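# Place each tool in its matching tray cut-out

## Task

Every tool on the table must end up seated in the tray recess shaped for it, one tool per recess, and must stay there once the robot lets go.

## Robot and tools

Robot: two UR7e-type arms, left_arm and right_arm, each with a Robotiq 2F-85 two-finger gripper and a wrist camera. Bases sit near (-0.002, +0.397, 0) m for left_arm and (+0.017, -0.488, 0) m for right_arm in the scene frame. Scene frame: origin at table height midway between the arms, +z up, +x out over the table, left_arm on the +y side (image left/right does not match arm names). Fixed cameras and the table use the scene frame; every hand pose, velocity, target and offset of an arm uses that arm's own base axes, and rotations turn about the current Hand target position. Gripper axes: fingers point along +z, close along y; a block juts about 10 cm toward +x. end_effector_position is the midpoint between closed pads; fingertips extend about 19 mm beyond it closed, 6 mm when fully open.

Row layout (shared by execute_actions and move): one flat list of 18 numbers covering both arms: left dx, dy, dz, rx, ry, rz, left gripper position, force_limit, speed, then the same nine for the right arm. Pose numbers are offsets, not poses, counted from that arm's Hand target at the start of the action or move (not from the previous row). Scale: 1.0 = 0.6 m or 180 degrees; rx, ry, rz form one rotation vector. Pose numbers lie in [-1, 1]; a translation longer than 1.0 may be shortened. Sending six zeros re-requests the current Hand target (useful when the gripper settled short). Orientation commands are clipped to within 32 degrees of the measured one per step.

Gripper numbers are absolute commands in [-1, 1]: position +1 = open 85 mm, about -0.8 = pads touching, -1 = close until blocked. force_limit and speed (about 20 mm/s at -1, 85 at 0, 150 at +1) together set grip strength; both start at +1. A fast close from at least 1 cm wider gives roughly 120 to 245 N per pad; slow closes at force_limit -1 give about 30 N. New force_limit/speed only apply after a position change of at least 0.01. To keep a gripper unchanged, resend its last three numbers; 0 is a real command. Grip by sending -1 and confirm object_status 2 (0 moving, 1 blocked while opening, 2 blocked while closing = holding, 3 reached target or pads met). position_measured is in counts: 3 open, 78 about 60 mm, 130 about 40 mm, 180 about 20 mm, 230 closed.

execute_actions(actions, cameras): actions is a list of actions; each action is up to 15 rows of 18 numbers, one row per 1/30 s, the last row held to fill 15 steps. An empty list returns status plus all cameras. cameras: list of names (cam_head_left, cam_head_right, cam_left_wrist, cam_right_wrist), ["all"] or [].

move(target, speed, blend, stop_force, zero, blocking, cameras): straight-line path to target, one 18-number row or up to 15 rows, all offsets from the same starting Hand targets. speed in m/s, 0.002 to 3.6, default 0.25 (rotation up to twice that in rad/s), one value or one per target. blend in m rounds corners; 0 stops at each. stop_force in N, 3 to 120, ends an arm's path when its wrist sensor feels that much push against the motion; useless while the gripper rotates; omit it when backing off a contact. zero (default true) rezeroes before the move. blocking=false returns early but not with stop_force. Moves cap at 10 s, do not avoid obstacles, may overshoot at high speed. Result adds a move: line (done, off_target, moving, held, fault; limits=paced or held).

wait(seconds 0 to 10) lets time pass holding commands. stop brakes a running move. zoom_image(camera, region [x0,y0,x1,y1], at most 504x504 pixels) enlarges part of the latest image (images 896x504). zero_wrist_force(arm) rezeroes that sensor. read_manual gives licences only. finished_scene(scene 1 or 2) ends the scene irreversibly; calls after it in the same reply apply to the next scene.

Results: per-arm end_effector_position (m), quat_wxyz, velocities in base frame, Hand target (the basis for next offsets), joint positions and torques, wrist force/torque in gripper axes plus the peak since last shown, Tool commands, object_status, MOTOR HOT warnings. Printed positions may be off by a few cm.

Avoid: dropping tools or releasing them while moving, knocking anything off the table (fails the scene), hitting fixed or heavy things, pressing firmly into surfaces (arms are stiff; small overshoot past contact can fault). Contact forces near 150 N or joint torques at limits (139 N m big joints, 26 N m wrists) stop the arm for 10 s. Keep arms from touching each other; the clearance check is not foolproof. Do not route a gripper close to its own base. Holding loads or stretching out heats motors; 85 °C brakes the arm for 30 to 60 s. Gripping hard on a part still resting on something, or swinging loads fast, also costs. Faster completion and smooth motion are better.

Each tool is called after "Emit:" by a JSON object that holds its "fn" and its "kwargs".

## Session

Emit:
{"fn": "execute_actions", "kwargs": {"actions": []}}

Scene clock: 0.00 s.
left_arm: end_effector_position=(+0.2259, -0.2857, +0.2344) position_measured=3 object_status=3 end_effector_quat_wxyz=(-0.200, +0.578, +0.791, +0.022) | right_arm: end_effector_position=(+0.7166, -0.0578, +0.2398) position_measured=3 object_status=3 end_effector_quat_wxyz=(+0.202, +0.704, -0.274, +0.623)
Joint positions: left_arm=[-1.158 -1.646 1.85 -1.401 -1.731 0.134] | right_arm=[3.592 -2.215 -1.885 0.633 0.457 -2.791]
Joint velocities: within noise
Joint torques (N m): no reading
Wrist force (N): no reading
Wrist torque (N m): no reading
Wrist force, peak (N): no reading
Hand target: left_arm +0.2259, -0.2857, +0.2344; -0.200, +0.578, +0.791, +0.022 | right_arm +0.7166, -0.0578, +0.2398; +0.202, +0.704, -0.274, +0.623
Tool commands: left_gripper/position=+1.0 left_gripper/force_limit=+1.0 left_gripper/speed=+1.0 right_gripper/position=+1.0 right_gripper/force_limit=+1.0 right_gripper/speed=+1.0

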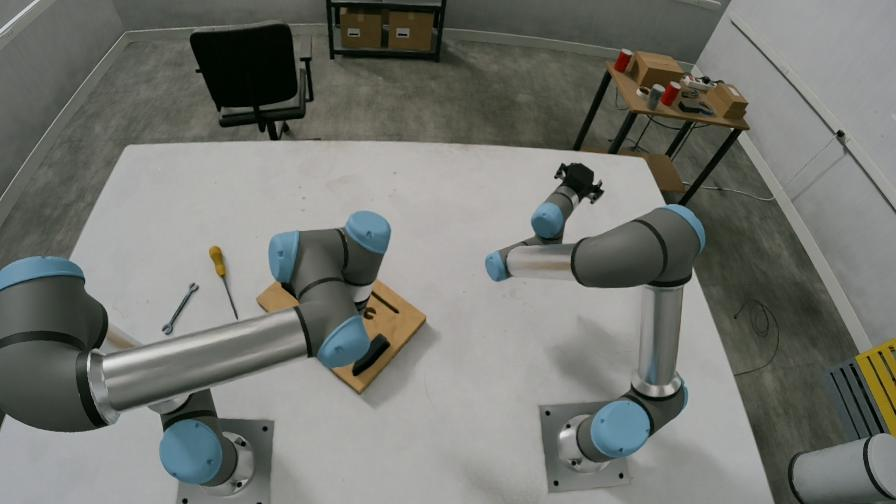

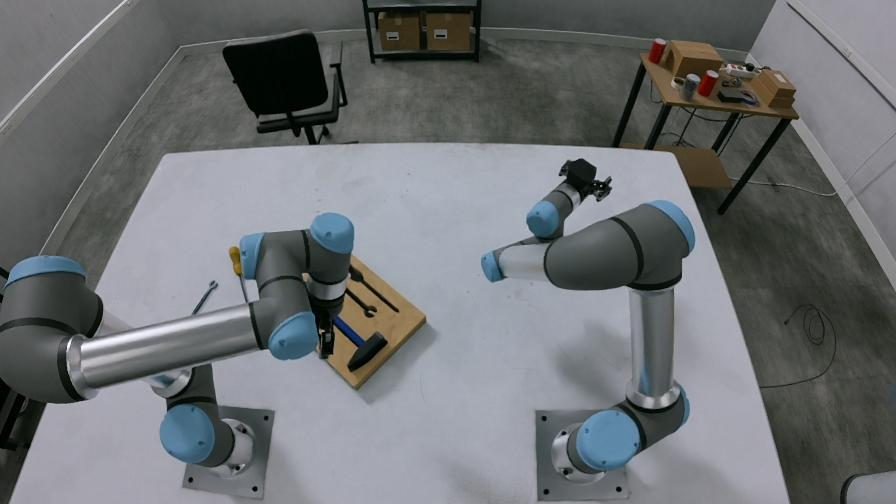

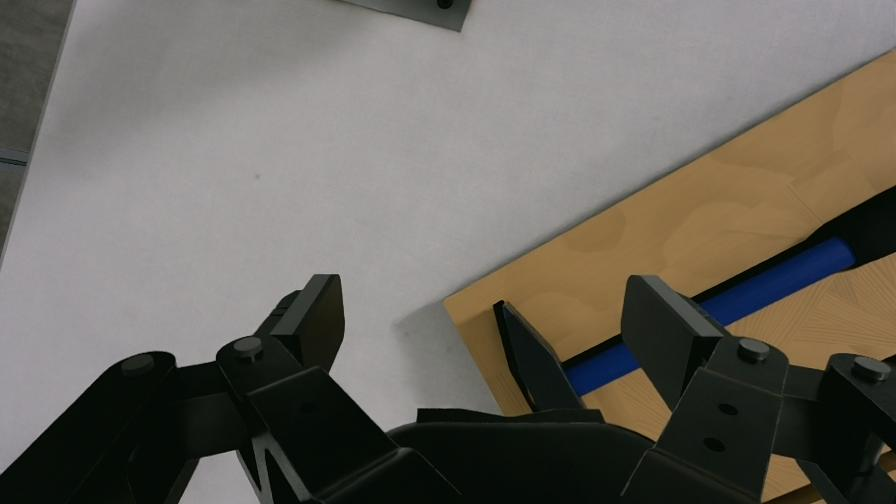

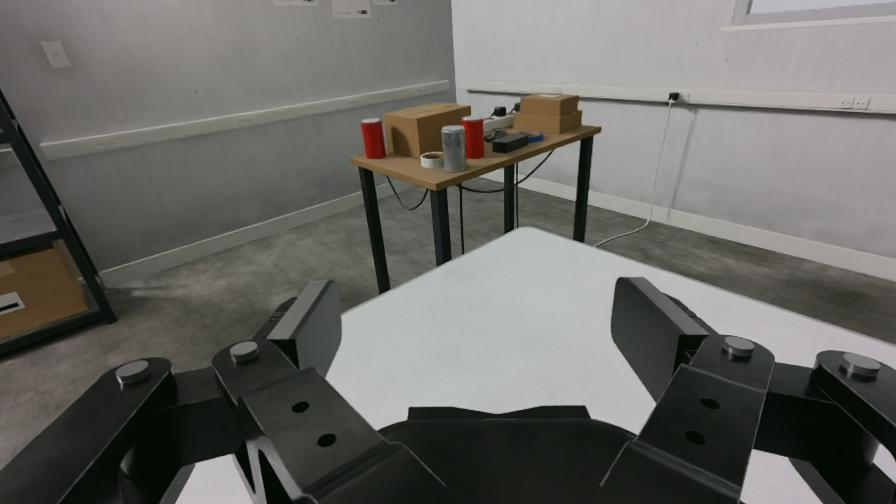

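Emit:
{"fn": "move", "kwargs": {"target": [0.487,0.3245,0.2277,0.0534,-0.0406,0.3893,1,1,1,0,0,0,0,0,0,1,1,1], "speed": 0.35, "cameras": ["cam_left_wrist","cam_head_left"]}}

Scene clock: 2.93 s.
left_arm: end_effector_position=(+0.5181, -0.0911, +0.3710) position_measured=3 object_status=3 end_effector_quat_wxyz=(-0.173, +0.000, +0.985, +0.000) | right_arm: end_effector_position=(+0.7166, -0.0578, +0.2398) position_measured=3 object_status=3 end_effector_quat_wxyz=(+0.202, +0.704, -0.274, +0.623)
Joint positions: left_arm=[-0.369 -1.289 1.099 -1.054 -1.694 -0.348] | right_arm=[3.592 -2.215 -1.885 0.633 0.457 -2.791]
Joint torques (N m): left_arm=[5.35 -32.45 -35.83 -2.92 0.34 -0.86] | right_arm=[0.59 39.94 14.47 1.66 -0.8 -0.22]
Wrist force (N): left_arm=[0.4 0.9 -0.4] | right_arm=[0.1 0.0 0.1]
Wrist torque (N m): left_arm=[0.06 -0.05 -0.07] | right_arm=[0.01 -0.01 0.00]
Wrist force, peak (N): left_arm=[-1.2 2.3 -2.0] | right_arm=[-0.6 0.3 -0.2]
Hand target: left_arm +0.5181, -0.0910, +0.3711; -0.173, +0.000, +0.985, +0.000 | right_arm +0.7166, -0.0578, +0.2398; +0.202, +0.704, -0.274, +0.623
Off the commanded pose: left_arm 0.000 m, 0 deg | right_arm 0.000 m, 0 deg.
move: done
Images, in order (width x height): cam_head_left 896x504, cam_left_wrist 896x504.

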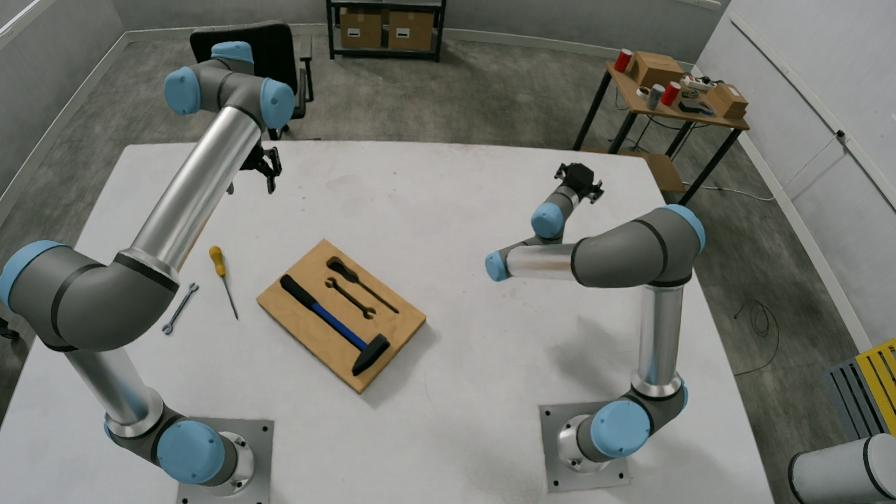

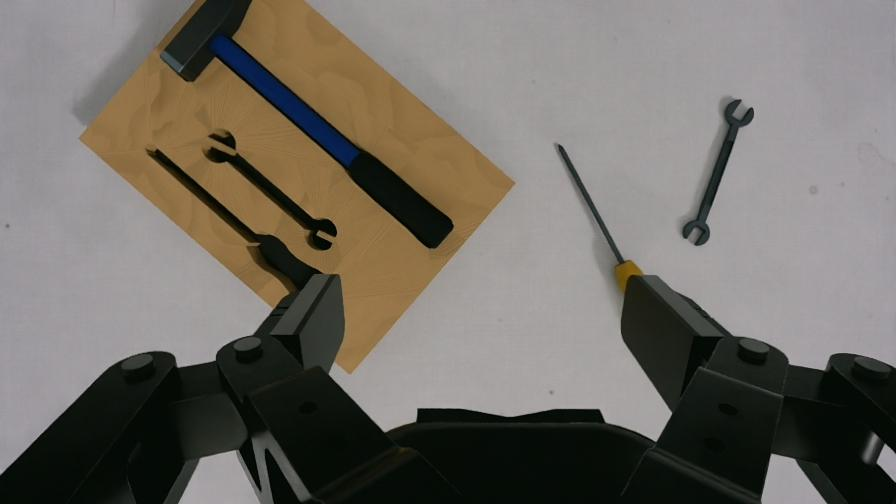

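Emit:
{"fn": "move", "kwargs": {"target": [-0.2335,-0.2833,-0.2835,0,0,0,1,1,1,0,0,0,0,0,0,1,1,1], "speed": 0.35, "cameras": ["cam_left_wrist"]}}

Emit:
{"fn": "zoom_image", "kwargs": {"camera": "cam_left_wrist", "region": [300, 0, 800, 300]}}

Emit:
{"fn": "move", "kwargs": {"target": [0.2333,0.0333,0,0,0,0,1,1,1,0,0,0,0,0,0,1,1,1], "speed": 0.35, "cameras": ["cam_left_wrist"]}}

Emit:
{"fn": "zoom_image", "kwargs": {"camera": "cam_left_wrist", "region": [100, 0, 500, 300]}}

Emit:
{"fn": "move", "kwargs": {"target": [0.0833,0.55,0,0,0,0,1,1,1,0,0,0,0,0,0,1,1,1], "speed": 0.35, "cameras": ["cam_left_wrist"]}}

Emit:
{"fn": "zoom_image", "kwargs": {"camera": "cam_left_wrist", "region": [250, 0, 700, 400]}}

Scene clock: 4.80 s.
left_arm: end_effector_position=(+0.3781, -0.2609, +0.2010) position_measured=3 object_status=3 end_effector_quat_wxyz=(-0.173, +0.000, +0.985, +0.000) end_effector_velocity=(+0.001, +0.000, +0.000) end_effector_angular_velocity=(-0.003, -0.004, +0.000) | right_arm: end_effector_position=(+0.7166, -0.0578, +0.2398) position_measured=3 object_status=3 end_effector_quat_wxyz=(+0.202, +0.704, -0.274, +0.623)
Joint positions: left_arm=[-0.763 -1.462 1.765 -1.617 -1.809 -0.732] | right_arm=[3.592 -2.215 -1.885 0.633 0.457 -2.791]
Joint velocities: left_arm=[0.001 0 0 -0.005 0.001 0] | right_arm=[within noise]
Joint torques (N m): left_arm=[-10.19 -37.35 -14.68 -4.6 0.16 -1.83] | right_arm=[-0.05 39.91 14.71 1.6 -0.87 -0.26]
Wrist force (N): left_arm=[0.2 0.8 -0.5] | right_arm=[-0.1 -0.1 -0.4]
Wrist torque (N m): left_arm=[0.08 -0.01 -0.10] | right_arm=[-0.02 0.02 0.01]
Wrist force, peak (N): left_arm=[-0.5 2.7 -3.1] | right_arm=[-0.3 -0.2 -0.4]
Hand target: left_arm +0.3780, -0.2610, +0.2010; -0.173, +0.000, +0.985, +0.000 | right_arm +0.7166, -0.0578, +0.2398; +0.202, +0.704, -0.274, +0.623
Off the commanded pose: left_arm 0.000 m, 0 deg | right_arm 0.000 m, 0 deg.
move: done
Images, in order (width x height): cam_left_wrist 896x504.

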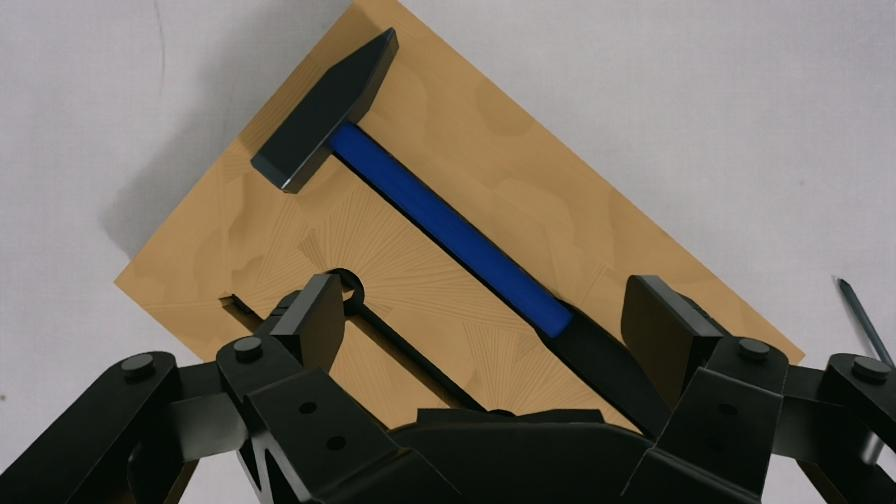

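Scaled by 1.008 from the camera's 896x504 image, which has a finer 1280x720 frame.

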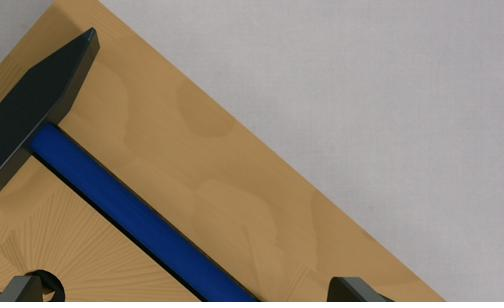

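Scene clock: 5.77 s.
left_arm: end_effector_position=(+0.5179, -0.2410, +0.2009) position_measured=3 object_status=3 end_effector_quat_wxyz=(-0.173, +0.000, +0.985, +0.000) end_effector_velocity=(+0.001, +0.000, +0.001) end_effector_angular_velocity=(-0.002, +0.000, +0.002) | right_arm: end_effector_position=(+0.7166, -0.0578, +0.2398) position_measured=3 object_status=3 end_effector_quat_wxyz=(+0.202, +0.704, -0.274, +0.623)
Joint positions: left_arm=[-0.585 -1.185 1.404 -1.495 -1.76 -0.557] | right_arm=[3.592 -2.215 -1.885 0.633 0.457 -2.791]
Joint velocities: left_arm=[0.002 0.002 -0.005 0.002 -0.001 0] | right_arm=[within noise]
Joint torques (N m): left_arm=[6.66 -37.51 -38.47 -2.07 -1.66 -0.58] | right_arm=[0.42 39.66 14.48 1.66 -0.85 -0.25]
Wrist force (N): left_arm=[-0.1 1.2 -0.2] | right_arm=[-0.1 0.1 -0.2]
Wrist torque (N m): left_arm=[0.14 0.03 0.02] | right_arm=[0.01 0.02 0.00]
Wrist force, peak (N): left_arm=[-3.6 1.9 -1.4] | right_arm=[-0.5 0.0 -0.1]
Hand target: left_arm +0.5180, -0.2410, +0.2010; -0.173, +0.000, +0.985, +0.000 | right_arm +0.7166, -0.0578, +0.2398; +0.202, +0.704, -0.274, +0.623
Off the commanded pose: left_arm 0.000 m, 0 deg | right_arm 0.000 m, 0 deg.
move: done
Images, in order (width x height): cam_left_wrist 896x504.

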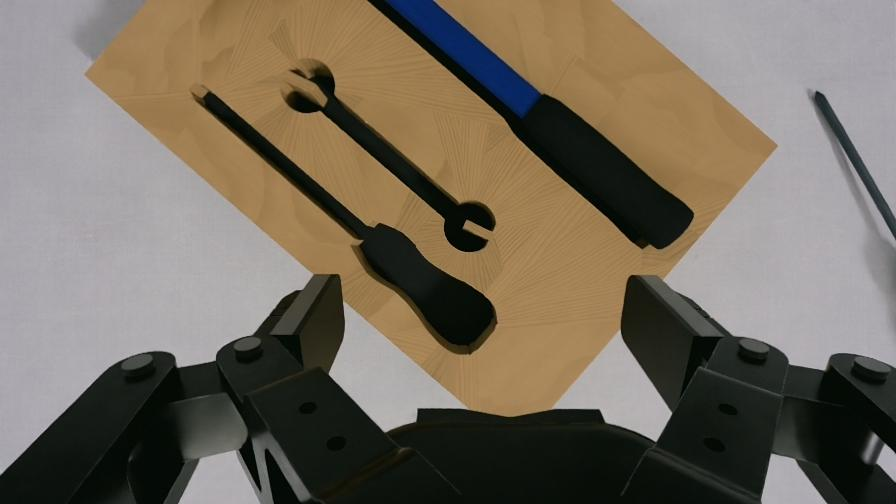

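Scaled by 1.260 from the camera's 896x504 image, which has a finer 1280x720 frame.

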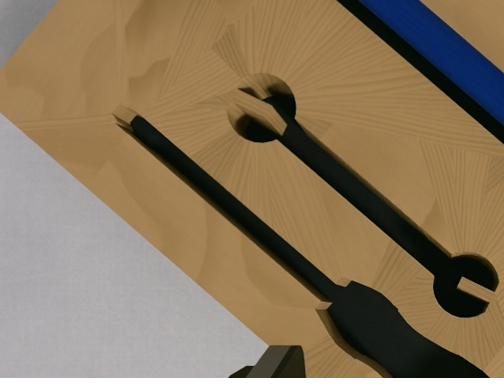

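Scene clock: 7.23 s.
left_arm: end_effector_position=(+0.5680, +0.0889, +0.2010) position_measured=3 object_status=3 end_effector_quat_wxyz=(-0.173, +0.000, +0.985, +0.000) | right_arm: end_effector_position=(+0.7166, -0.0578, +0.2398) position_measured=3 object_status=3 end_effector_quat_wxyz=(+0.202, +0.704, -0.274, +0.623)
Joint positions: left_arm=[-0.068 -1.16 1.355 -1.417 -1.594 -0.065] | right_arm=[3.592 -2.215 -1.885 0.633 0.457 -2.791]
Joint torques (N m): left_arm=[12 -42.95 -20.09 -3.8 0.02 1.3] | right_arm=[0.28 40.16 14.66 1.53 -0.8 -0.16]
Wrist force (N): left_arm=[-0.1 1.2 -0.5] | right_arm=[0.0 0.0 0.0]
Wrist torque (N m): left_arm=[0.14 0.02 0.02] | right_arm=[-0.01 0.00 0.01]
Wrist force, peak (N): left_arm=[-0.5 5.1 -0.8] | right_arm=[-0.5 0.0 0.0]
Hand target: left_arm +0.5680, +0.0890, +0.2010; -0.173, +0.000, +0.985, +0.000 | right_arm +0.7166, -0.0578, +0.2398; +0.202, +0.704, -0.274, +0.623
Off the commanded pose: left_arm 0.000 m, 0 deg | right_arm 0.000 m, 0 deg.
move: done
Images, in order (width x height): cam_left_wrist 896x504.

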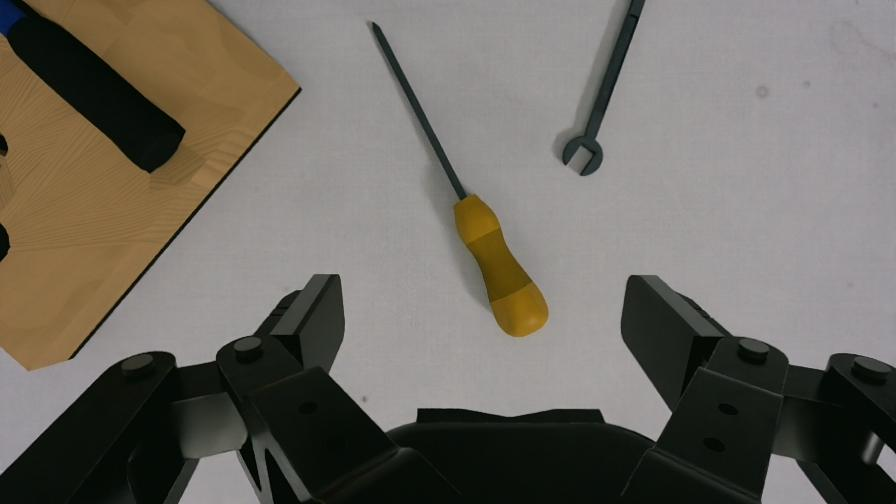

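Scaled by 1.120 from the camera's 896x504 image, which has a finer 1280x720 frame.

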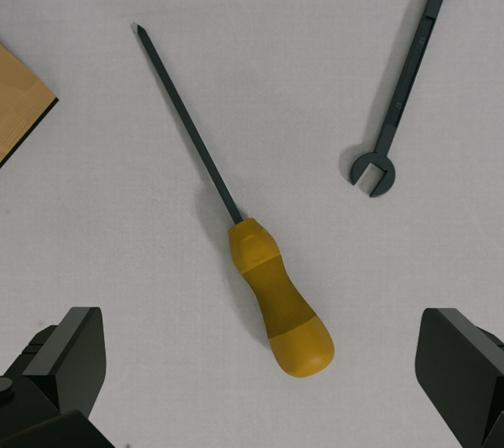

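Emit:
{"fn": "move", "kwargs": {"target": [0,0,0.02,0,0,0,1,1,1,0,0,0,0,0,0,1,1,1], "cameras": ["cam_head_left","cam_head_right","cam_left_wrist"]}}

Emit:
{"fn": "zoom_image", "kwargs": {"camera": "cam_head_left", "region": [240, 230, 440, 400]}}

Emit:
{"fn": "zoom_image", "kwargs": {"camera": "cam_head_right", "region": [240, 230, 440, 400]}}

Scene clock: 8.17 s.
left_arm: end_effector_position=(+0.5680, +0.0890, +0.2131) position_measured=3 object_status=3 end_effector_quat_wxyz=(-0.173, +0.000, +0.985, +0.000) | right_arm: end_effector_position=(+0.7166, -0.0578, +0.2398) position_measured=3 object_status=3 end_effector_quat_wxyz=(+0.202, +0.704, -0.274, +0.623)
Joint positions: left_arm=[-0.068 -1.166 1.331 -1.388 -1.594 -0.064] | right_arm=[3.592 -2.215 -1.885 0.633 0.457 -2.791]
Joint torques (N m): left_arm=[10.52 -43.36 -13.65 -3.84 1.07 2.88] | right_arm=[0.3 39.97 15.06 1.55 -0.84 -0.14]
Wrist force (N): left_arm=[-0.3 1.1 -0.3] | right_arm=[-0.2 0.0 0.1]
Wrist torque (N m): left_arm=[0.12 0.05 0.00] | right_arm=[0.01 0.04 0.01]
Wrist force, peak (N): left_arm=[-0.1 1.4 -0.7] | right_arm=[0.0 0.4 -0.1]
Hand target: left_arm +0.5680, +0.0890, +0.2130; -0.173, +0.000, +0.985, +0.000 | right_arm +0.7166, -0.0578, +0.2398; +0.202, +0.704, -0.274, +0.623
Off the commanded pose: left_arm 0.000 m, 0 deg | right_arm 0.000 m, 0 deg.
move: done
Images, in order (width x height): cam_head_left 896x504, cam_head_right 896x504, cam_left_wrist 896x504.

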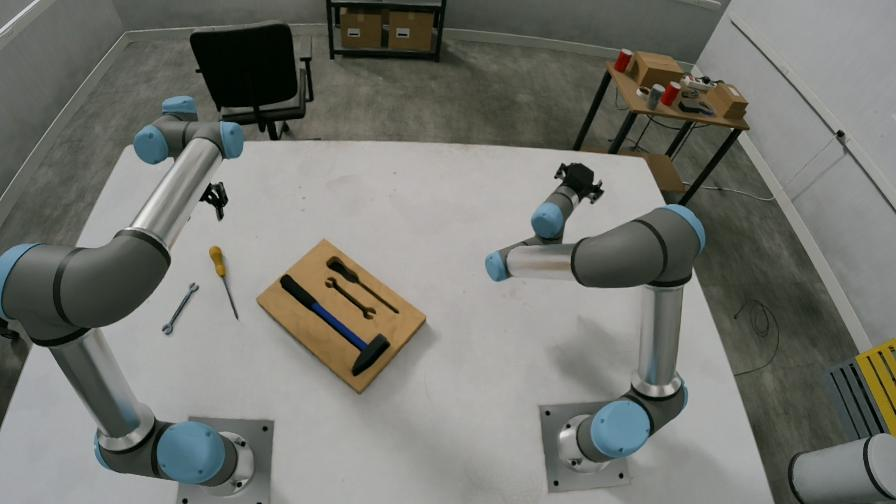

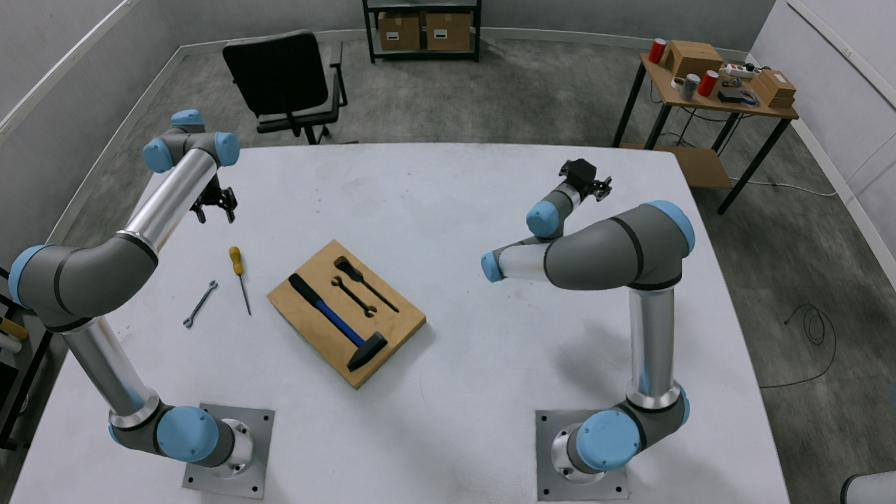

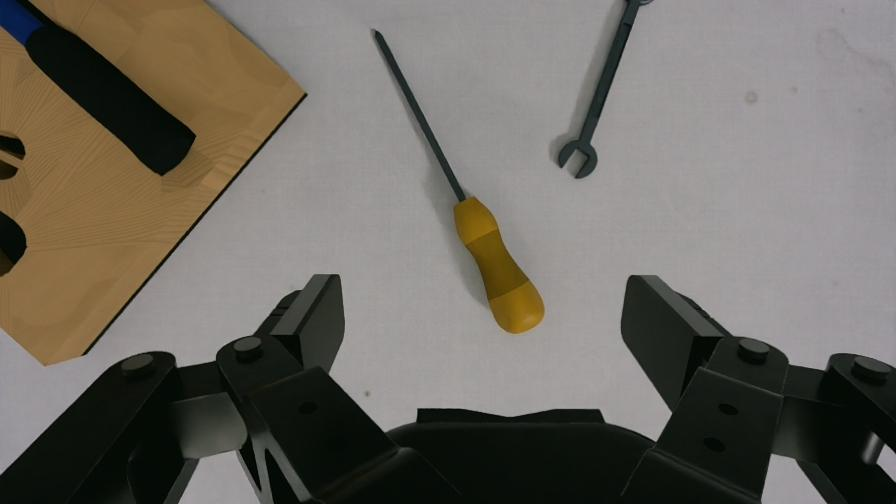

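Scaled by 2.520 from the camera's 896x504 image, which has a finer 1280x720 frame.

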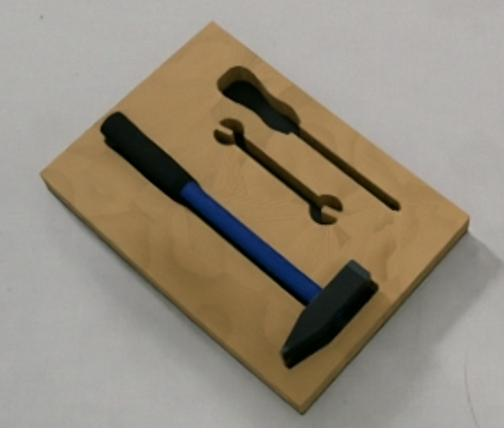

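Scaled by 2.520 from the camera's 896x504 image, which has a finer 1280x720 frame.

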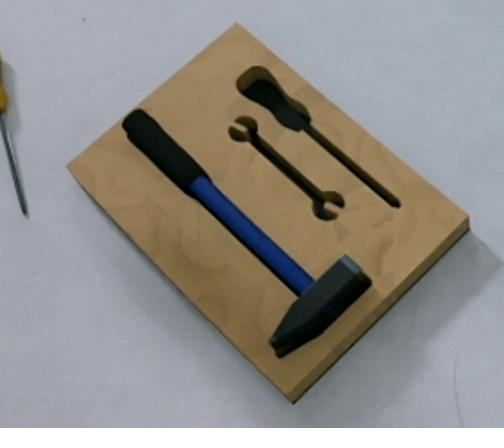

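Emit:
{"fn": "move", "kwargs": {"target": [-0.537,-0.55,-0.087,0,-0.3056,0,1,1,1,0,0,0,0,0,0,1,1,1], "speed": 0.35, "cameras": ["cam_left_wrist"]}}

Emit:
{"fn": "zoom_image", "kwargs": {"camera": "cam_left_wrist", "region": [150, 50, 654, 400]}}

Scene clock: 11.50 s.
left_arm: end_effector_position=(+0.2458, -0.2410, +0.1608) position_measured=3 object_status=3 end_effector_quat_wxyz=(+0.301, +0.000, +0.954, +0.000) | right_arm: end_effector_position=(+0.7166, -0.0578, +0.2398) position_measured=3 object_status=3 end_effector_quat_wxyz=(+0.202, +0.704, -0.274, +0.623)
Joint positions: left_arm=[-1.721 -2.19 2.52 -1.796 -0.967 -1.755] | right_arm=[3.592 -2.215 -1.885 0.633 0.457 -2.791]
Joint torques (N m): left_arm=[-7.54 9.03 -12.82 -1.02 3.12 -2.3] | right_arm=[-0.15 39.75 14.44 1.6 -0.81 -0.03]
Wrist force (N): left_arm=[1.2 2.9 -0.5] | right_arm=[0.1 -0.3 0.3]
Wrist torque (N m): left_arm=[0.51 -0.34 0.01] | right_arm=[-0.06 -0.01 0.01]
Wrist force, peak (N): left_arm=[-3.2 3.5 -1.4] | right_arm=[-0.1 -0.5 -0.2]
Hand target: left_arm +0.2458, -0.2410, +0.1608; +0.301, +0.000, +0.954, +0.000 | right_arm +0.7166, -0.0578, +0.2398; +0.202, +0.704, -0.274, +0.623
Off the commanded pose: left_arm 0.000 m, 0 deg | right_arm 0.000 m, 0 deg.
move: done
Images, in order (width x height): cam_left_wrist 896x504.

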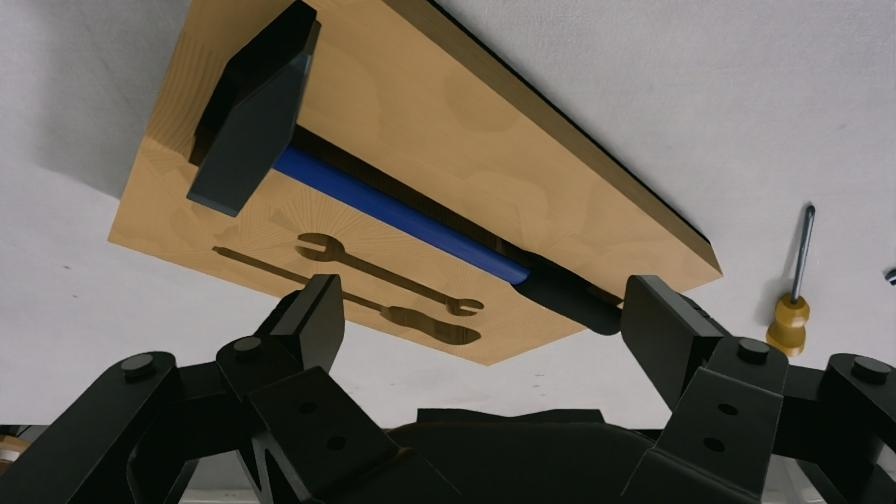

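Scaled by 1.000.

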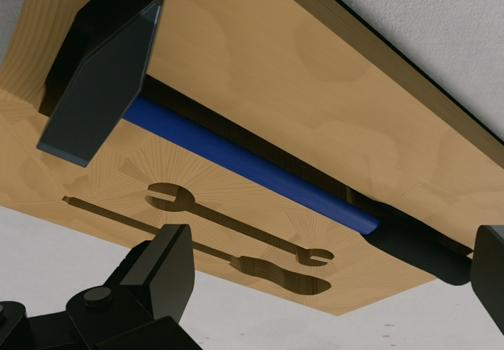

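Emit:
{"fn": "move", "kwargs": {"target": [0.0815,-0.2028,-0.035,0.0699,0.1859,-0.2216,0.35,0,1,0,0,0,0,0,0,1,1,1], "speed": 0.25, "cameras": ["cam_left_wrist"]}}

Scene clock: 15.33 s.
left_arm: end_effector_position=(+0.2947, -0.3626, +0.1398) position_measured=85 object_status=3 end_effector_quat_wxyz=(+0.000, +0.351, +0.936, +0.000) | right_arm: end_effector_position=(+0.7166, -0.0578, +0.2398) position_measured=3 object_status=3 end_effector_quat_wxyz=(+0.202, +0.704, -0.274, +0.623)
Joint positions: left_arm=[-1.178 -1.558 2.066 -2.079 -1.57 -0.46] | right_arm=[3.592 -2.215 -1.885 0.633 0.457 -2.791]
Joint torques (N m): left_arm=[-9.77 -15.75 -27.14 -2.52 -0.34 2.56] | right_arm=[0.36 39.99 14.9 1.52 -0.76 0.09]
Wrist force (N): left_arm=[0.6 1.9 -0.6] | right_arm=[-0.3 -0.3 0.0]
Wrist torque (N m): left_arm=[0.29 -0.12 0.05] | right_arm=[-0.05 0.04 0.00]
Wrist force, peak (N): left_arm=[1.4 3.7 -0.6] | right_arm=[-0.5 -0.2 -0.4]
Hand target: left_arm +0.2947, -0.3627, +0.1398; +0.000, +0.352, +0.936, +0.000 | right_arm +0.7166, -0.0578, +0.2398; +0.202, +0.704, -0.274, +0.623
Off the commanded pose: left_arm 0.000 m, 0 deg | right_arm 0.000 m, 0 deg.
move: done
Images, in order (width x height): cam_left_wrist 896x504.

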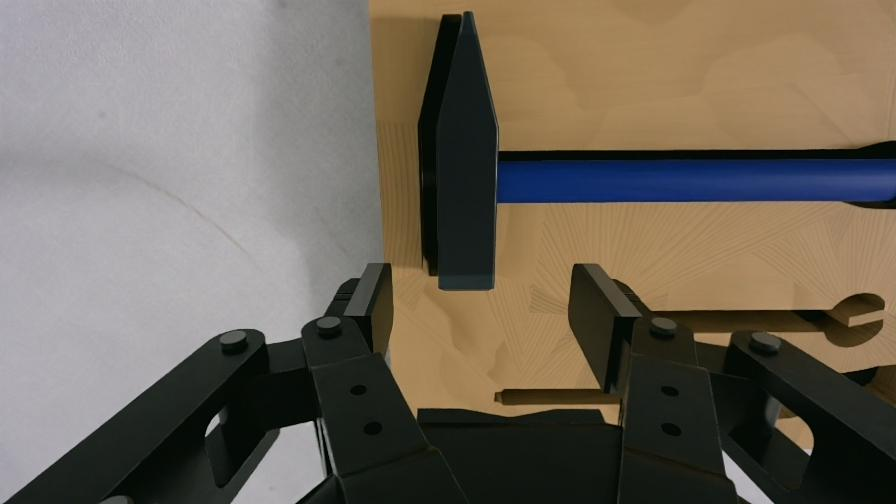

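Emit:
{"fn": "move", "kwargs": {"target": [0.0053,-0.0092,-0.1155,0,0,0,0.1,0,1,0,0,0,0,0,0,1,1,1], "speed": 0.12, "cameras": ["cam_left_wrist"]}}

Scene clock: 17.00 s.
left_arm: end_effector_position=(+0.2978, -0.3681, +0.0705) position_measured=117 object_status=3 end_effector_quat_wxyz=(+0.000, +0.352, +0.936, +0.000) | right_arm: end_effector_position=(+0.7166, -0.0578, +0.2398) position_measured=3 object_status=3 end_effector_quat_wxyz=(+0.202, +0.704, -0.274, +0.623)
Joint positions: left_arm=[-1.176 -1.435 2.147 -2.283 -1.57 -0.457] | right_arm=[3.592 -2.215 -1.885 0.633 0.457 -2.791]
Joint torques (N m): left_arm=[8.77 -19.83 -30.44 -5.14 -0.84 2.25] | right_arm=[0.07 39.46 15.11 1.51 -0.72 0.07]
Wrist force (N): left_arm=[0.3 1.8 -0.6] | right_arm=[-0.1 -0.2 -0.1]
Wrist torque (N m): left_arm=[0.31 -0.07 -0.11] | right_arm=[-0.02 0.01 0.01]
Wrist force, peak (N): left_arm=[0.3 1.8 -2.5] | right_arm=[0.4 0.0 -0.3]
Hand target: left_arm +0.2979, -0.3682, +0.0705; +0.000, +0.352, +0.936, +0.000 | right_arm +0.7166, -0.0578, +0.2398; +0.202, +0.704, -0.274, +0.623
Off the commanded pose: left_arm 0.000 m, 0 deg | right_arm 0.000 m, 0 deg.
move: done
Images, in order (width x height): cam_left_wrist 896x504.

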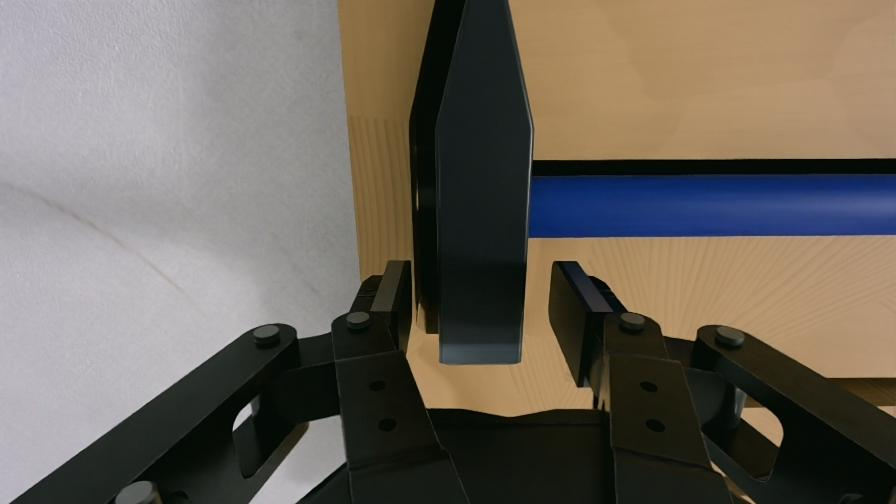

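Emit:
{"fn": "move", "kwargs": {"target": [0,0,-0.005,0,0,0,0.1,0,1,0,0,0,0,0,0,1,1,1], "speed": 0.1}}

Emit:
{"fn": "move", "kwargs": {"target": [0,0,0,0,0,0,-1,0,-1,0,0,0,0,0,0,1,1,1]}}

Emit:
{"fn": "wait", "kwargs": {"seconds": 0.8, "cameras": ["cam_left_wrist"]}}

Scene clock: 18.03 s.
left_arm: end_effector_position=(+0.2979, -0.3682, +0.0674) position_measured=117 object_status=3 end_effector_quat_wxyz=(+0.000, +0.352, +0.936, +0.000) | right_arm: end_effector_position=(+0.7166, -0.0578, +0.2398) position_measured=3 object_status=3 end_effector_quat_wxyz=(+0.202, +0.704, -0.274, +0.623)
Joint positions: left_arm=[-1.176 -1.429 2.15 -2.292 -1.57 -0.457] | right_arm=[3.592 -2.215 -1.885 0.633 0.457 -2.791]
Joint torques (N m): left_arm=[2.58 -28.54 -12.4 -2.8 -0.56 0.49] | right_arm=[0.25 39.66 14.9 1.59 -0.72 0.1]
Wrist force (N): left_arm=[0.4 1.9 -0.5] | right_arm=[0.0 0.0 0.0]
Wrist torque (N m): left_arm=[0.33 -0.08 -0.11] | right_arm=[0.00 0.01 0.00]
Wrist force, peak (N): left_arm=[0.5 2.1 -0.6] | right_arm=[-0.1 0.0 -0.5]
Hand target: left_arm +0.2979, -0.3682, +0.0675; +0.000, +0.352, +0.936, +0.000 | right_arm +0.7166, -0.0578, +0.2398; +0.202, +0.704, -0.274, +0.623
Off the commanded pose: left_arm 0.000 m, 0 deg | right_arm 0.000 m, 0 deg.
move: done

Scene clock: 19.40 s.
left_arm: end_effector_position=(+0.2979, -0.3682, +0.0675) position_measured=166 object_status=0 end_effector_quat_wxyz=(+0.000, +0.352, +0.936, +0.000) | right_arm: end_effector_position=(+0.7166, -0.0578, +0.2398) position_measured=3 object_status=3 end_effector_quat_wxyz=(+0.202, +0.704, -0.274, +0.623)
Joint positions: left_arm=[-1.176 -1.429 2.15 -2.292 -1.57 -0.457] | right_arm=[3.592 -2.215 -1.885 0.633 0.457 -2.791]
Joint torques (N m): left_arm=[-5.06 -24.71 -27.79 -1.52 -0.69 -2.18] | right_arm=[0.26 39.82 14.7 1.58 -0.73 0.11]
Wrist force (N): left_arm=[6.7 2.2 -17.8] | right_arm=[-0.2 0.0 0.2]
Wrist torque (N m): left_arm=[0.36 -0.16 -0.19] | right_arm=[-0.01 0.04 0.01]
Wrist force, peak (N): left_arm=[6.4 2.2 -18.1] | right_arm=[-0.4 0.1 -0.3]
Hand target: left_arm +0.2979, -0.3682, +0.0675; +0.000, +0.352, +0.936, +0.000 | right_arm +0.7166, -0.0578, +0.2398; +0.202, +0.704, -0.274, +0.623
Off the commanded pose: left_arm 0.000 m, 0 deg | right_arm 0.000 m, 0 deg.
move: done

Scene clock: 20.20 s.
left_arm: end_effector_position=(+0.2979, -0.3682, +0.0675) position_measured=166 object_status=2 end_effector_quat_wxyz=(+0.000, +0.352, +0.936, +0.000) | right_arm: end_effector_position=(+0.7166, -0.0578, +0.2398) position_measured=3 object_status=3 end_effector_quat_wxyz=(+0.202, +0.704, -0.274, +0.623)
Joint positions: left_arm=[-1.176 -1.429 2.15 -2.292 -1.57 -0.458] | right_arm=[3.592 -2.215 -1.885 0.633 0.457 -2.791]
Joint torques (N m): left_arm=[-6.05 -14.28 -28.62 -1.16 -0.66 -2.33] | right_arm=[0.16 39.76 15.11 1.68 -0.76 0.17]
Wrist force (N): left_arm=[7.3 2.7 -16.4] | right_arm=[-0.3 -0.1 -0.1]
Wrist torque (N m): left_arm=[0.39 -0.18 -0.20] | right_arm=[-0.01 0.06 0.01]
Wrist force, peak (N): left_arm=[7.0 2.2 -17.3] | right_arm=[-0.1 -0.5 0.1]
Hand target: left_arm +0.2979, -0.3682, +0.0675; +0.000, +0.352, +0.936, +0.000 | right_arm +0.7166, -0.0578, +0.2398; +0.202, +0.704, -0.274, +0.623
Tool commands: left_gripper/position=-1.0 left_gripper/force_limit=+0.0 left_gripper/speed=-1.0 right_gripper/position=+1.0 right_gripper/force_limit=+1.0 right_gripper/speed=+1.0
Off the commanded pose: left_arm 0.000 m, 0 deg | right_arm 0.000 m, 0 deg.
wait: 0.80 s; at rest by 0.17 s
Images, in order (width x height): cam_left_wrist 896x504.

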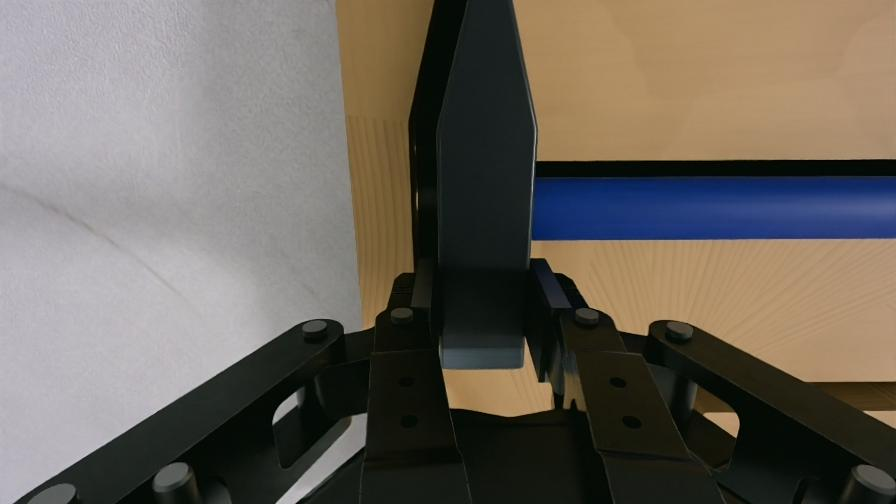

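Emit:
{"fn": "move", "kwargs": {"target": [0,0,0.04,0,0,0,-1,0,-1,0,0,0,0,0,0,1,1,1], "speed": 0.04, "cameras": ["cam_left_wrist","cam_head_left"]}}

Emit:
{"fn": "zoom_image", "kwargs": {"camera": "cam_head_left", "region": [240, 230, 440, 400]}}

Scene clock: 21.47 s.
left_arm: end_effector_position=(+0.2979, -0.3683, +0.0916) position_measured=166 object_status=2 end_effector_quat_wxyz=(+0.000, +0.352, +0.936, +0.000) | right_arm: end_effector_position=(+0.7166, -0.0578, +0.2398) position_measured=3 object_status=3 end_effector_quat_wxyz=(+0.202, +0.704, -0.274, +0.623)
Joint positions: left_arm=[-1.176 -1.472 2.12 -2.22 -1.57 -0.458] | right_arm=[3.592 -2.215 -1.885 0.633 0.457 -2.791]
Joint torques (N m): left_arm=[-4.96 -21.61 -12.51 -5.31 -0.41 -1.68] | right_arm=[0.15 40.09 15.04 1.58 -0.64 0.12]
Wrist force (N): left_arm=[0.2 2.1 6.2] | right_arm=[-0.1 0.1 -0.3]
Wrist torque (N m): left_arm=[0.65 -0.26 -0.11] | right_arm=[0.01 0.03 0.01]
Wrist force, peak (N): left_arm=[7.2 2.6 -16.6] | right_arm=[-0.5 0.1 -0.1]
Hand target: left_arm +0.2979, -0.3682, +0.0915; +0.000, +0.352, +0.936, +0.000 | right_arm +0.7166, -0.0578, +0.2398; +0.202, +0.704, -0.274, +0.623
Off the commanded pose: left_arm 0.000 m, 0 deg | right_arm 0.000 m, 0 deg.
move: done
Images, in order (width x height): cam_head_left 896x504, cam_left_wrist 896x504.

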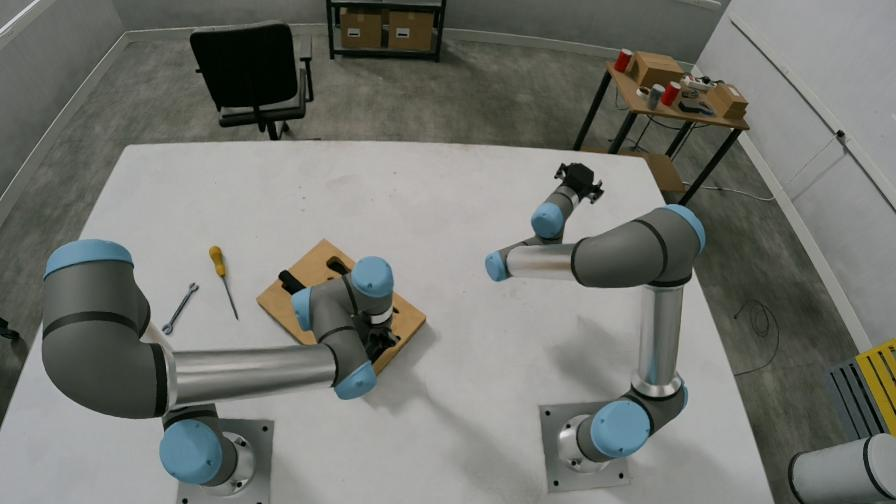

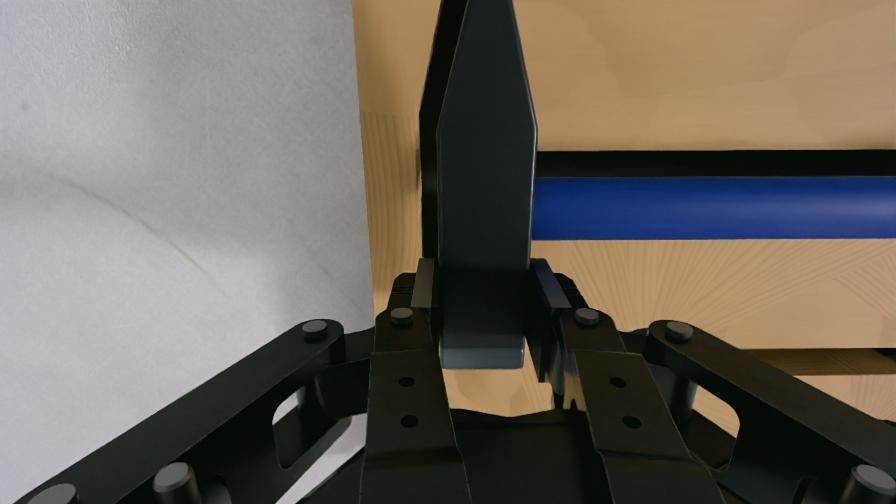

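Scaled by 2.520 from the camera's 896x504 image, which has a finer 1280x720 frame.

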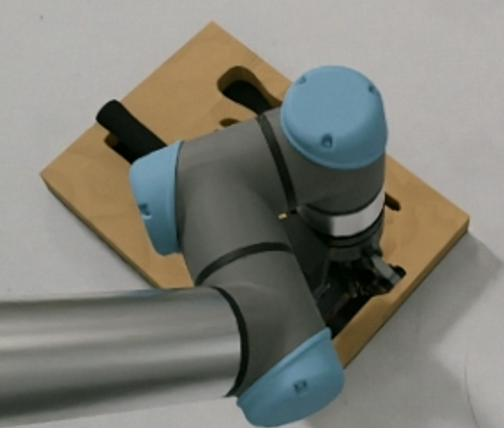

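Emit:
{"fn": "move", "kwargs": {"target": [-0.0055,-0.0063,-0.0255,0,0,0,-1,0,-1,0,0,0,0,0,0,1,1,1], "speed": 0.04, "cameras": ["cam_left_wrist"]}}

Emit:
{"fn": "zoom_image", "kwargs": {"camera": "cam_left_wrist", "region": [340, 0, 640, 300]}}

Scene clock: 22.83 s.
left_arm: end_effector_position=(+0.2944, -0.3719, +0.0760) position_measured=166 object_status=2 end_effector_quat_wxyz=(+0.000, +0.352, +0.936, +0.000) | right_arm: end_effector_position=(+0.7166, -0.0578, +0.2398) position_measured=3 object_status=3 end_effector_quat_wxyz=(+0.202, +0.704, -0.274, +0.623)
Joint positions: left_arm=[-1.186 -1.443 2.138 -2.266 -1.57 -0.468] | right_arm=[3.592 -2.215 -1.885 0.633 0.457 -2.791]
Joint torques (N m): left_arm=[6.27 -36.33 -33.16 -1.71 -0.68 0.5] | right_arm=[0.2 40.1 15.69 1.51 -0.68 0.18]
Wrist force (N): left_arm=[0.2 1.9 6.1] | right_arm=[0.3 -0.1 -0.1]
Wrist torque (N m): left_arm=[0.61 -0.24 0.05] | right_arm=[-0.02 -0.04 0.00]
Wrist force, peak (N): left_arm=[0.3 1.5 7.3] | right_arm=[-0.3 -0.1 -0.5]
Hand target: left_arm +0.2946, -0.3720, +0.0762; +0.000, +0.352, +0.936, +0.000 | right_arm +0.7166, -0.0578, +0.2398; +0.202, +0.704, -0.274, +0.623
Off the commanded pose: left_arm 0.000 m, 0 deg | right_arm 0.000 m, 0 deg.
move: done
Images, in order (width x height): cam_left_wrist 896x504.

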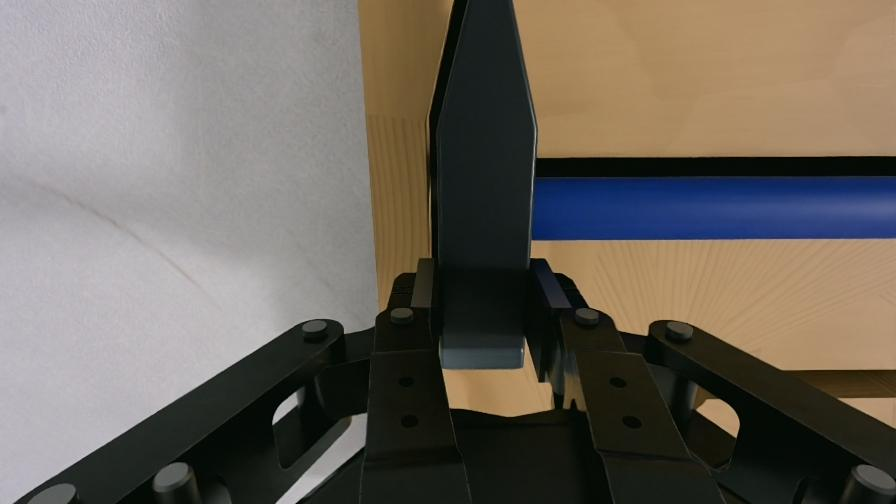

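Scaled by 1.680 from the camera's 896x504 image, which has a finer 1280x720 frame.

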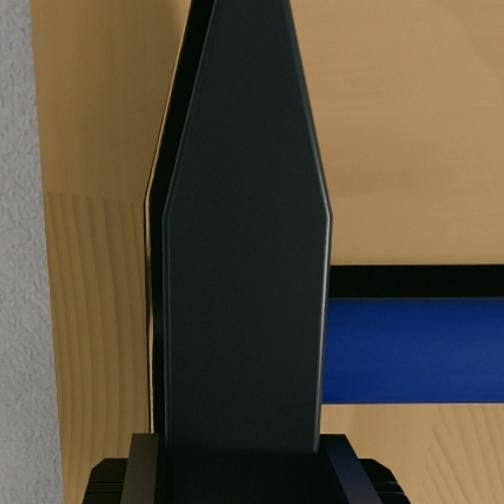

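Emit:
{"fn": "move", "kwargs": {"target": [[-0.0027,-0.0005,0,0,0,0,-1,0,-1,0,0,0,0,0,0,1,1,1],[-0.0027,-0.0005,-0.0357,0,0,0,-1,0,-1,0,0,0,0,0,0,1,1,1]], "speed": 0.01, "stop_force": 6, "cameras": ["cam_left_wrist"]}}

Scene clock: 26.67 s.
left_arm: end_effector_position=(+0.2929, -0.3723, +0.0555) position_measured=166 object_status=2 end_effector_quat_wxyz=(+0.000, +0.352, +0.936, +0.000) | right_arm: end_effector_position=(+0.7166, -0.0578, +0.2398) position_measured=3 object_status=3 end_effector_quat_wxyz=(+0.202, +0.704, -0.274, +0.623)
Joint positions: left_arm=[-1.19 -1.406 2.163 -2.328 -1.57 -0.471] | right_arm=[3.592 -2.215 -1.885 0.633 0.457 -2.791]
Joint torques (N m): left_arm=[3.95 -35.57 -31.04 -2.17 1.08 2.15] | right_arm=[0.43 39.94 15.04 1.6 -0.68 0.21]
Wrist force (N): left_arm=[-1.4 1.1 2.4] | right_arm=[0.1 -0.3 0.0]
Wrist torque (N m): left_arm=[0.70 -0.25 0.01] | right_arm=[-0.05 -0.01 0.01]
Wrist force, peak (N): left_arm=[11.3 6.3 -29.5] | right_arm=[-0.4 0.4 0.0]
Hand target: left_arm +0.2929, -0.3723, +0.0555; +0.000, +0.352, +0.936, +0.000 (not the last commanded pose) | right_arm +0.7166, -0.0578, +0.2398; +0.202, +0.704, -0.274, +0.623
Off the commanded pose: left_arm 0.001 m, 0 deg | right_arm 0.000 m, 0 deg.
move: contact (left_arm); path passed 1 of 2 targets
Images, in order (width x height): cam_left_wrist 896x504.

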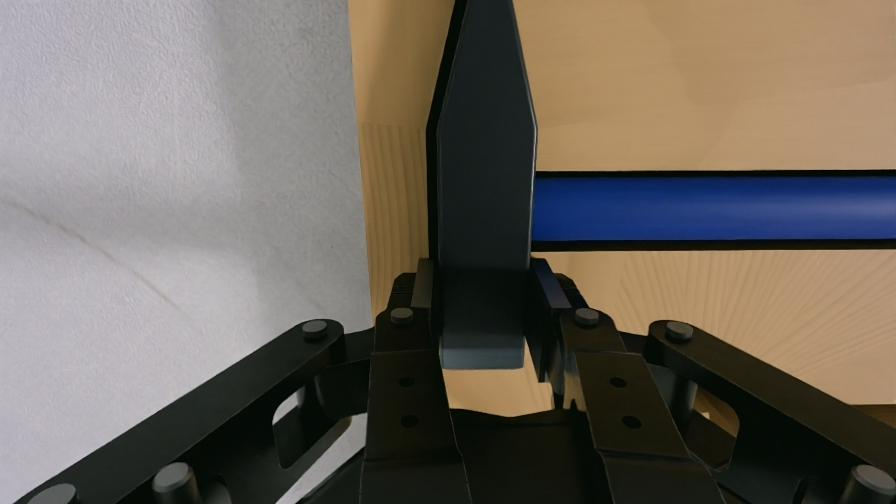

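Emit:
{"fn": "move", "kwargs": {"target": [0,0,0.0005,0,0,0,-0.1,0,-1,0,0,0,0,0,0,1,1,1]}}

Emit:
{"fn": "move", "kwargs": {"target": [0,0,0.12,0,0,0,-0.1,0,-1,0,0,0,0,0,0,1,1,1], "speed": 0.2, "cameras": ["cam_left_wrist"]}}

Scene clock: 27.60 s.
left_arm: end_effector_position=(+0.2930, -0.3723, +0.0558) position_measured=141 object_status=0 end_effector_quat_wxyz=(+0.000, +0.352, +0.936, +0.000) | right_arm: end_effector_position=(+0.7166, -0.0578, +0.2398) position_measured=3 object_status=3 end_effector_quat_wxyz=(+0.202, +0.704, -0.274, +0.623)
Joint positions: left_arm=[-1.19 -1.407 2.163 -2.327 -1.57 -0.471] | right_arm=[3.592 -2.215 -1.885 0.633 0.457 -2.791]
Joint torques (N m): left_arm=[-1.63 -33.85 -30.44 -1.58 1.03 1.59] | right_arm=[-0.24 39.82 15.25 1.55 -0.67 0.29]
Wrist force (N): left_arm=[0.5 1.7 -0.6] | right_arm=[-0.3 -0.2 0.0]
Wrist torque (N m): left_arm=[0.30 -0.10 0.03] | right_arm=[-0.04 0.04 0.01]
Wrist force, peak (N): left_arm=[0.6 1.6 5.3] | right_arm=[-0.1 -0.3 -0.4]
Hand target: left_arm +0.2929, -0.3723, +0.0558; +0.000, +0.352, +0.936, +0.000 | right_arm +0.7166, -0.0578, +0.2398; +0.202, +0.704, -0.274, +0.623
Off the commanded pose: left_arm 0.000 m, 0 deg | right_arm 0.000 m, 0 deg.
move: done

Scene clock: 28.50 s.
left_arm: end_effector_position=(+0.2930, -0.3723, +0.1278) position_measured=141 object_status=3 end_effector_quat_wxyz=(+0.000, +0.352, +0.936, +0.000) | right_arm: end_effector_position=(+0.7166, -0.0578, +0.2398) position_measured=3 object_status=3 end_effector_quat_wxyz=(+0.202, +0.704, -0.274, +0.623)
Joint positions: left_arm=[-1.19 -1.527 2.069 -2.114 -1.57 -0.471] | right_arm=[3.592 -2.215 -1.885 0.633 0.457 -2.791]
Joint torques (N m): left_arm=[-2.77 -32.52 -21.66 -1.4 1.4 -2.53] | right_arm=[0.73 39.59 15.36 1.61 -0.67 0.21]
Wrist force (N): left_arm=[0.2 1.8 -0.2] | right_arm=[0.0 0.2 0.1]
Wrist torque (N m): left_arm=[0.29 -0.07 0.00] | right_arm=[0.03 0.00 0.01]
Wrist force, peak (N): left_arm=[0.2 1.6 -2.9] | right_arm=[0.0 -0.4 -0.2]
Hand target: left_arm +0.2929, -0.3723, +0.1278; +0.000, +0.352, +0.936, +0.000 | right_arm +0.7166, -0.0578, +0.2398; +0.202, +0.704, -0.274, +0.623
Off the commanded pose: left_arm 0.000 m, 0 deg | right_arm 0.000 m, 0 deg.
move: done
Images, in order (width x height): cam_left_wrist 896x504.

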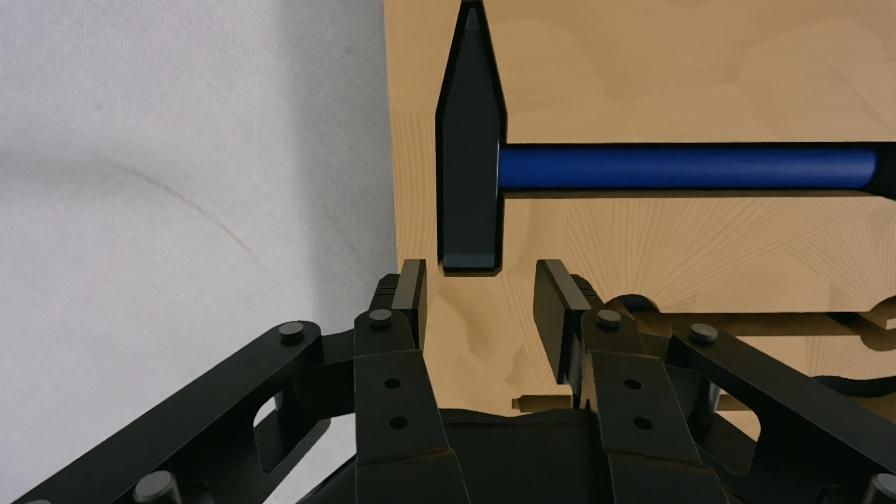

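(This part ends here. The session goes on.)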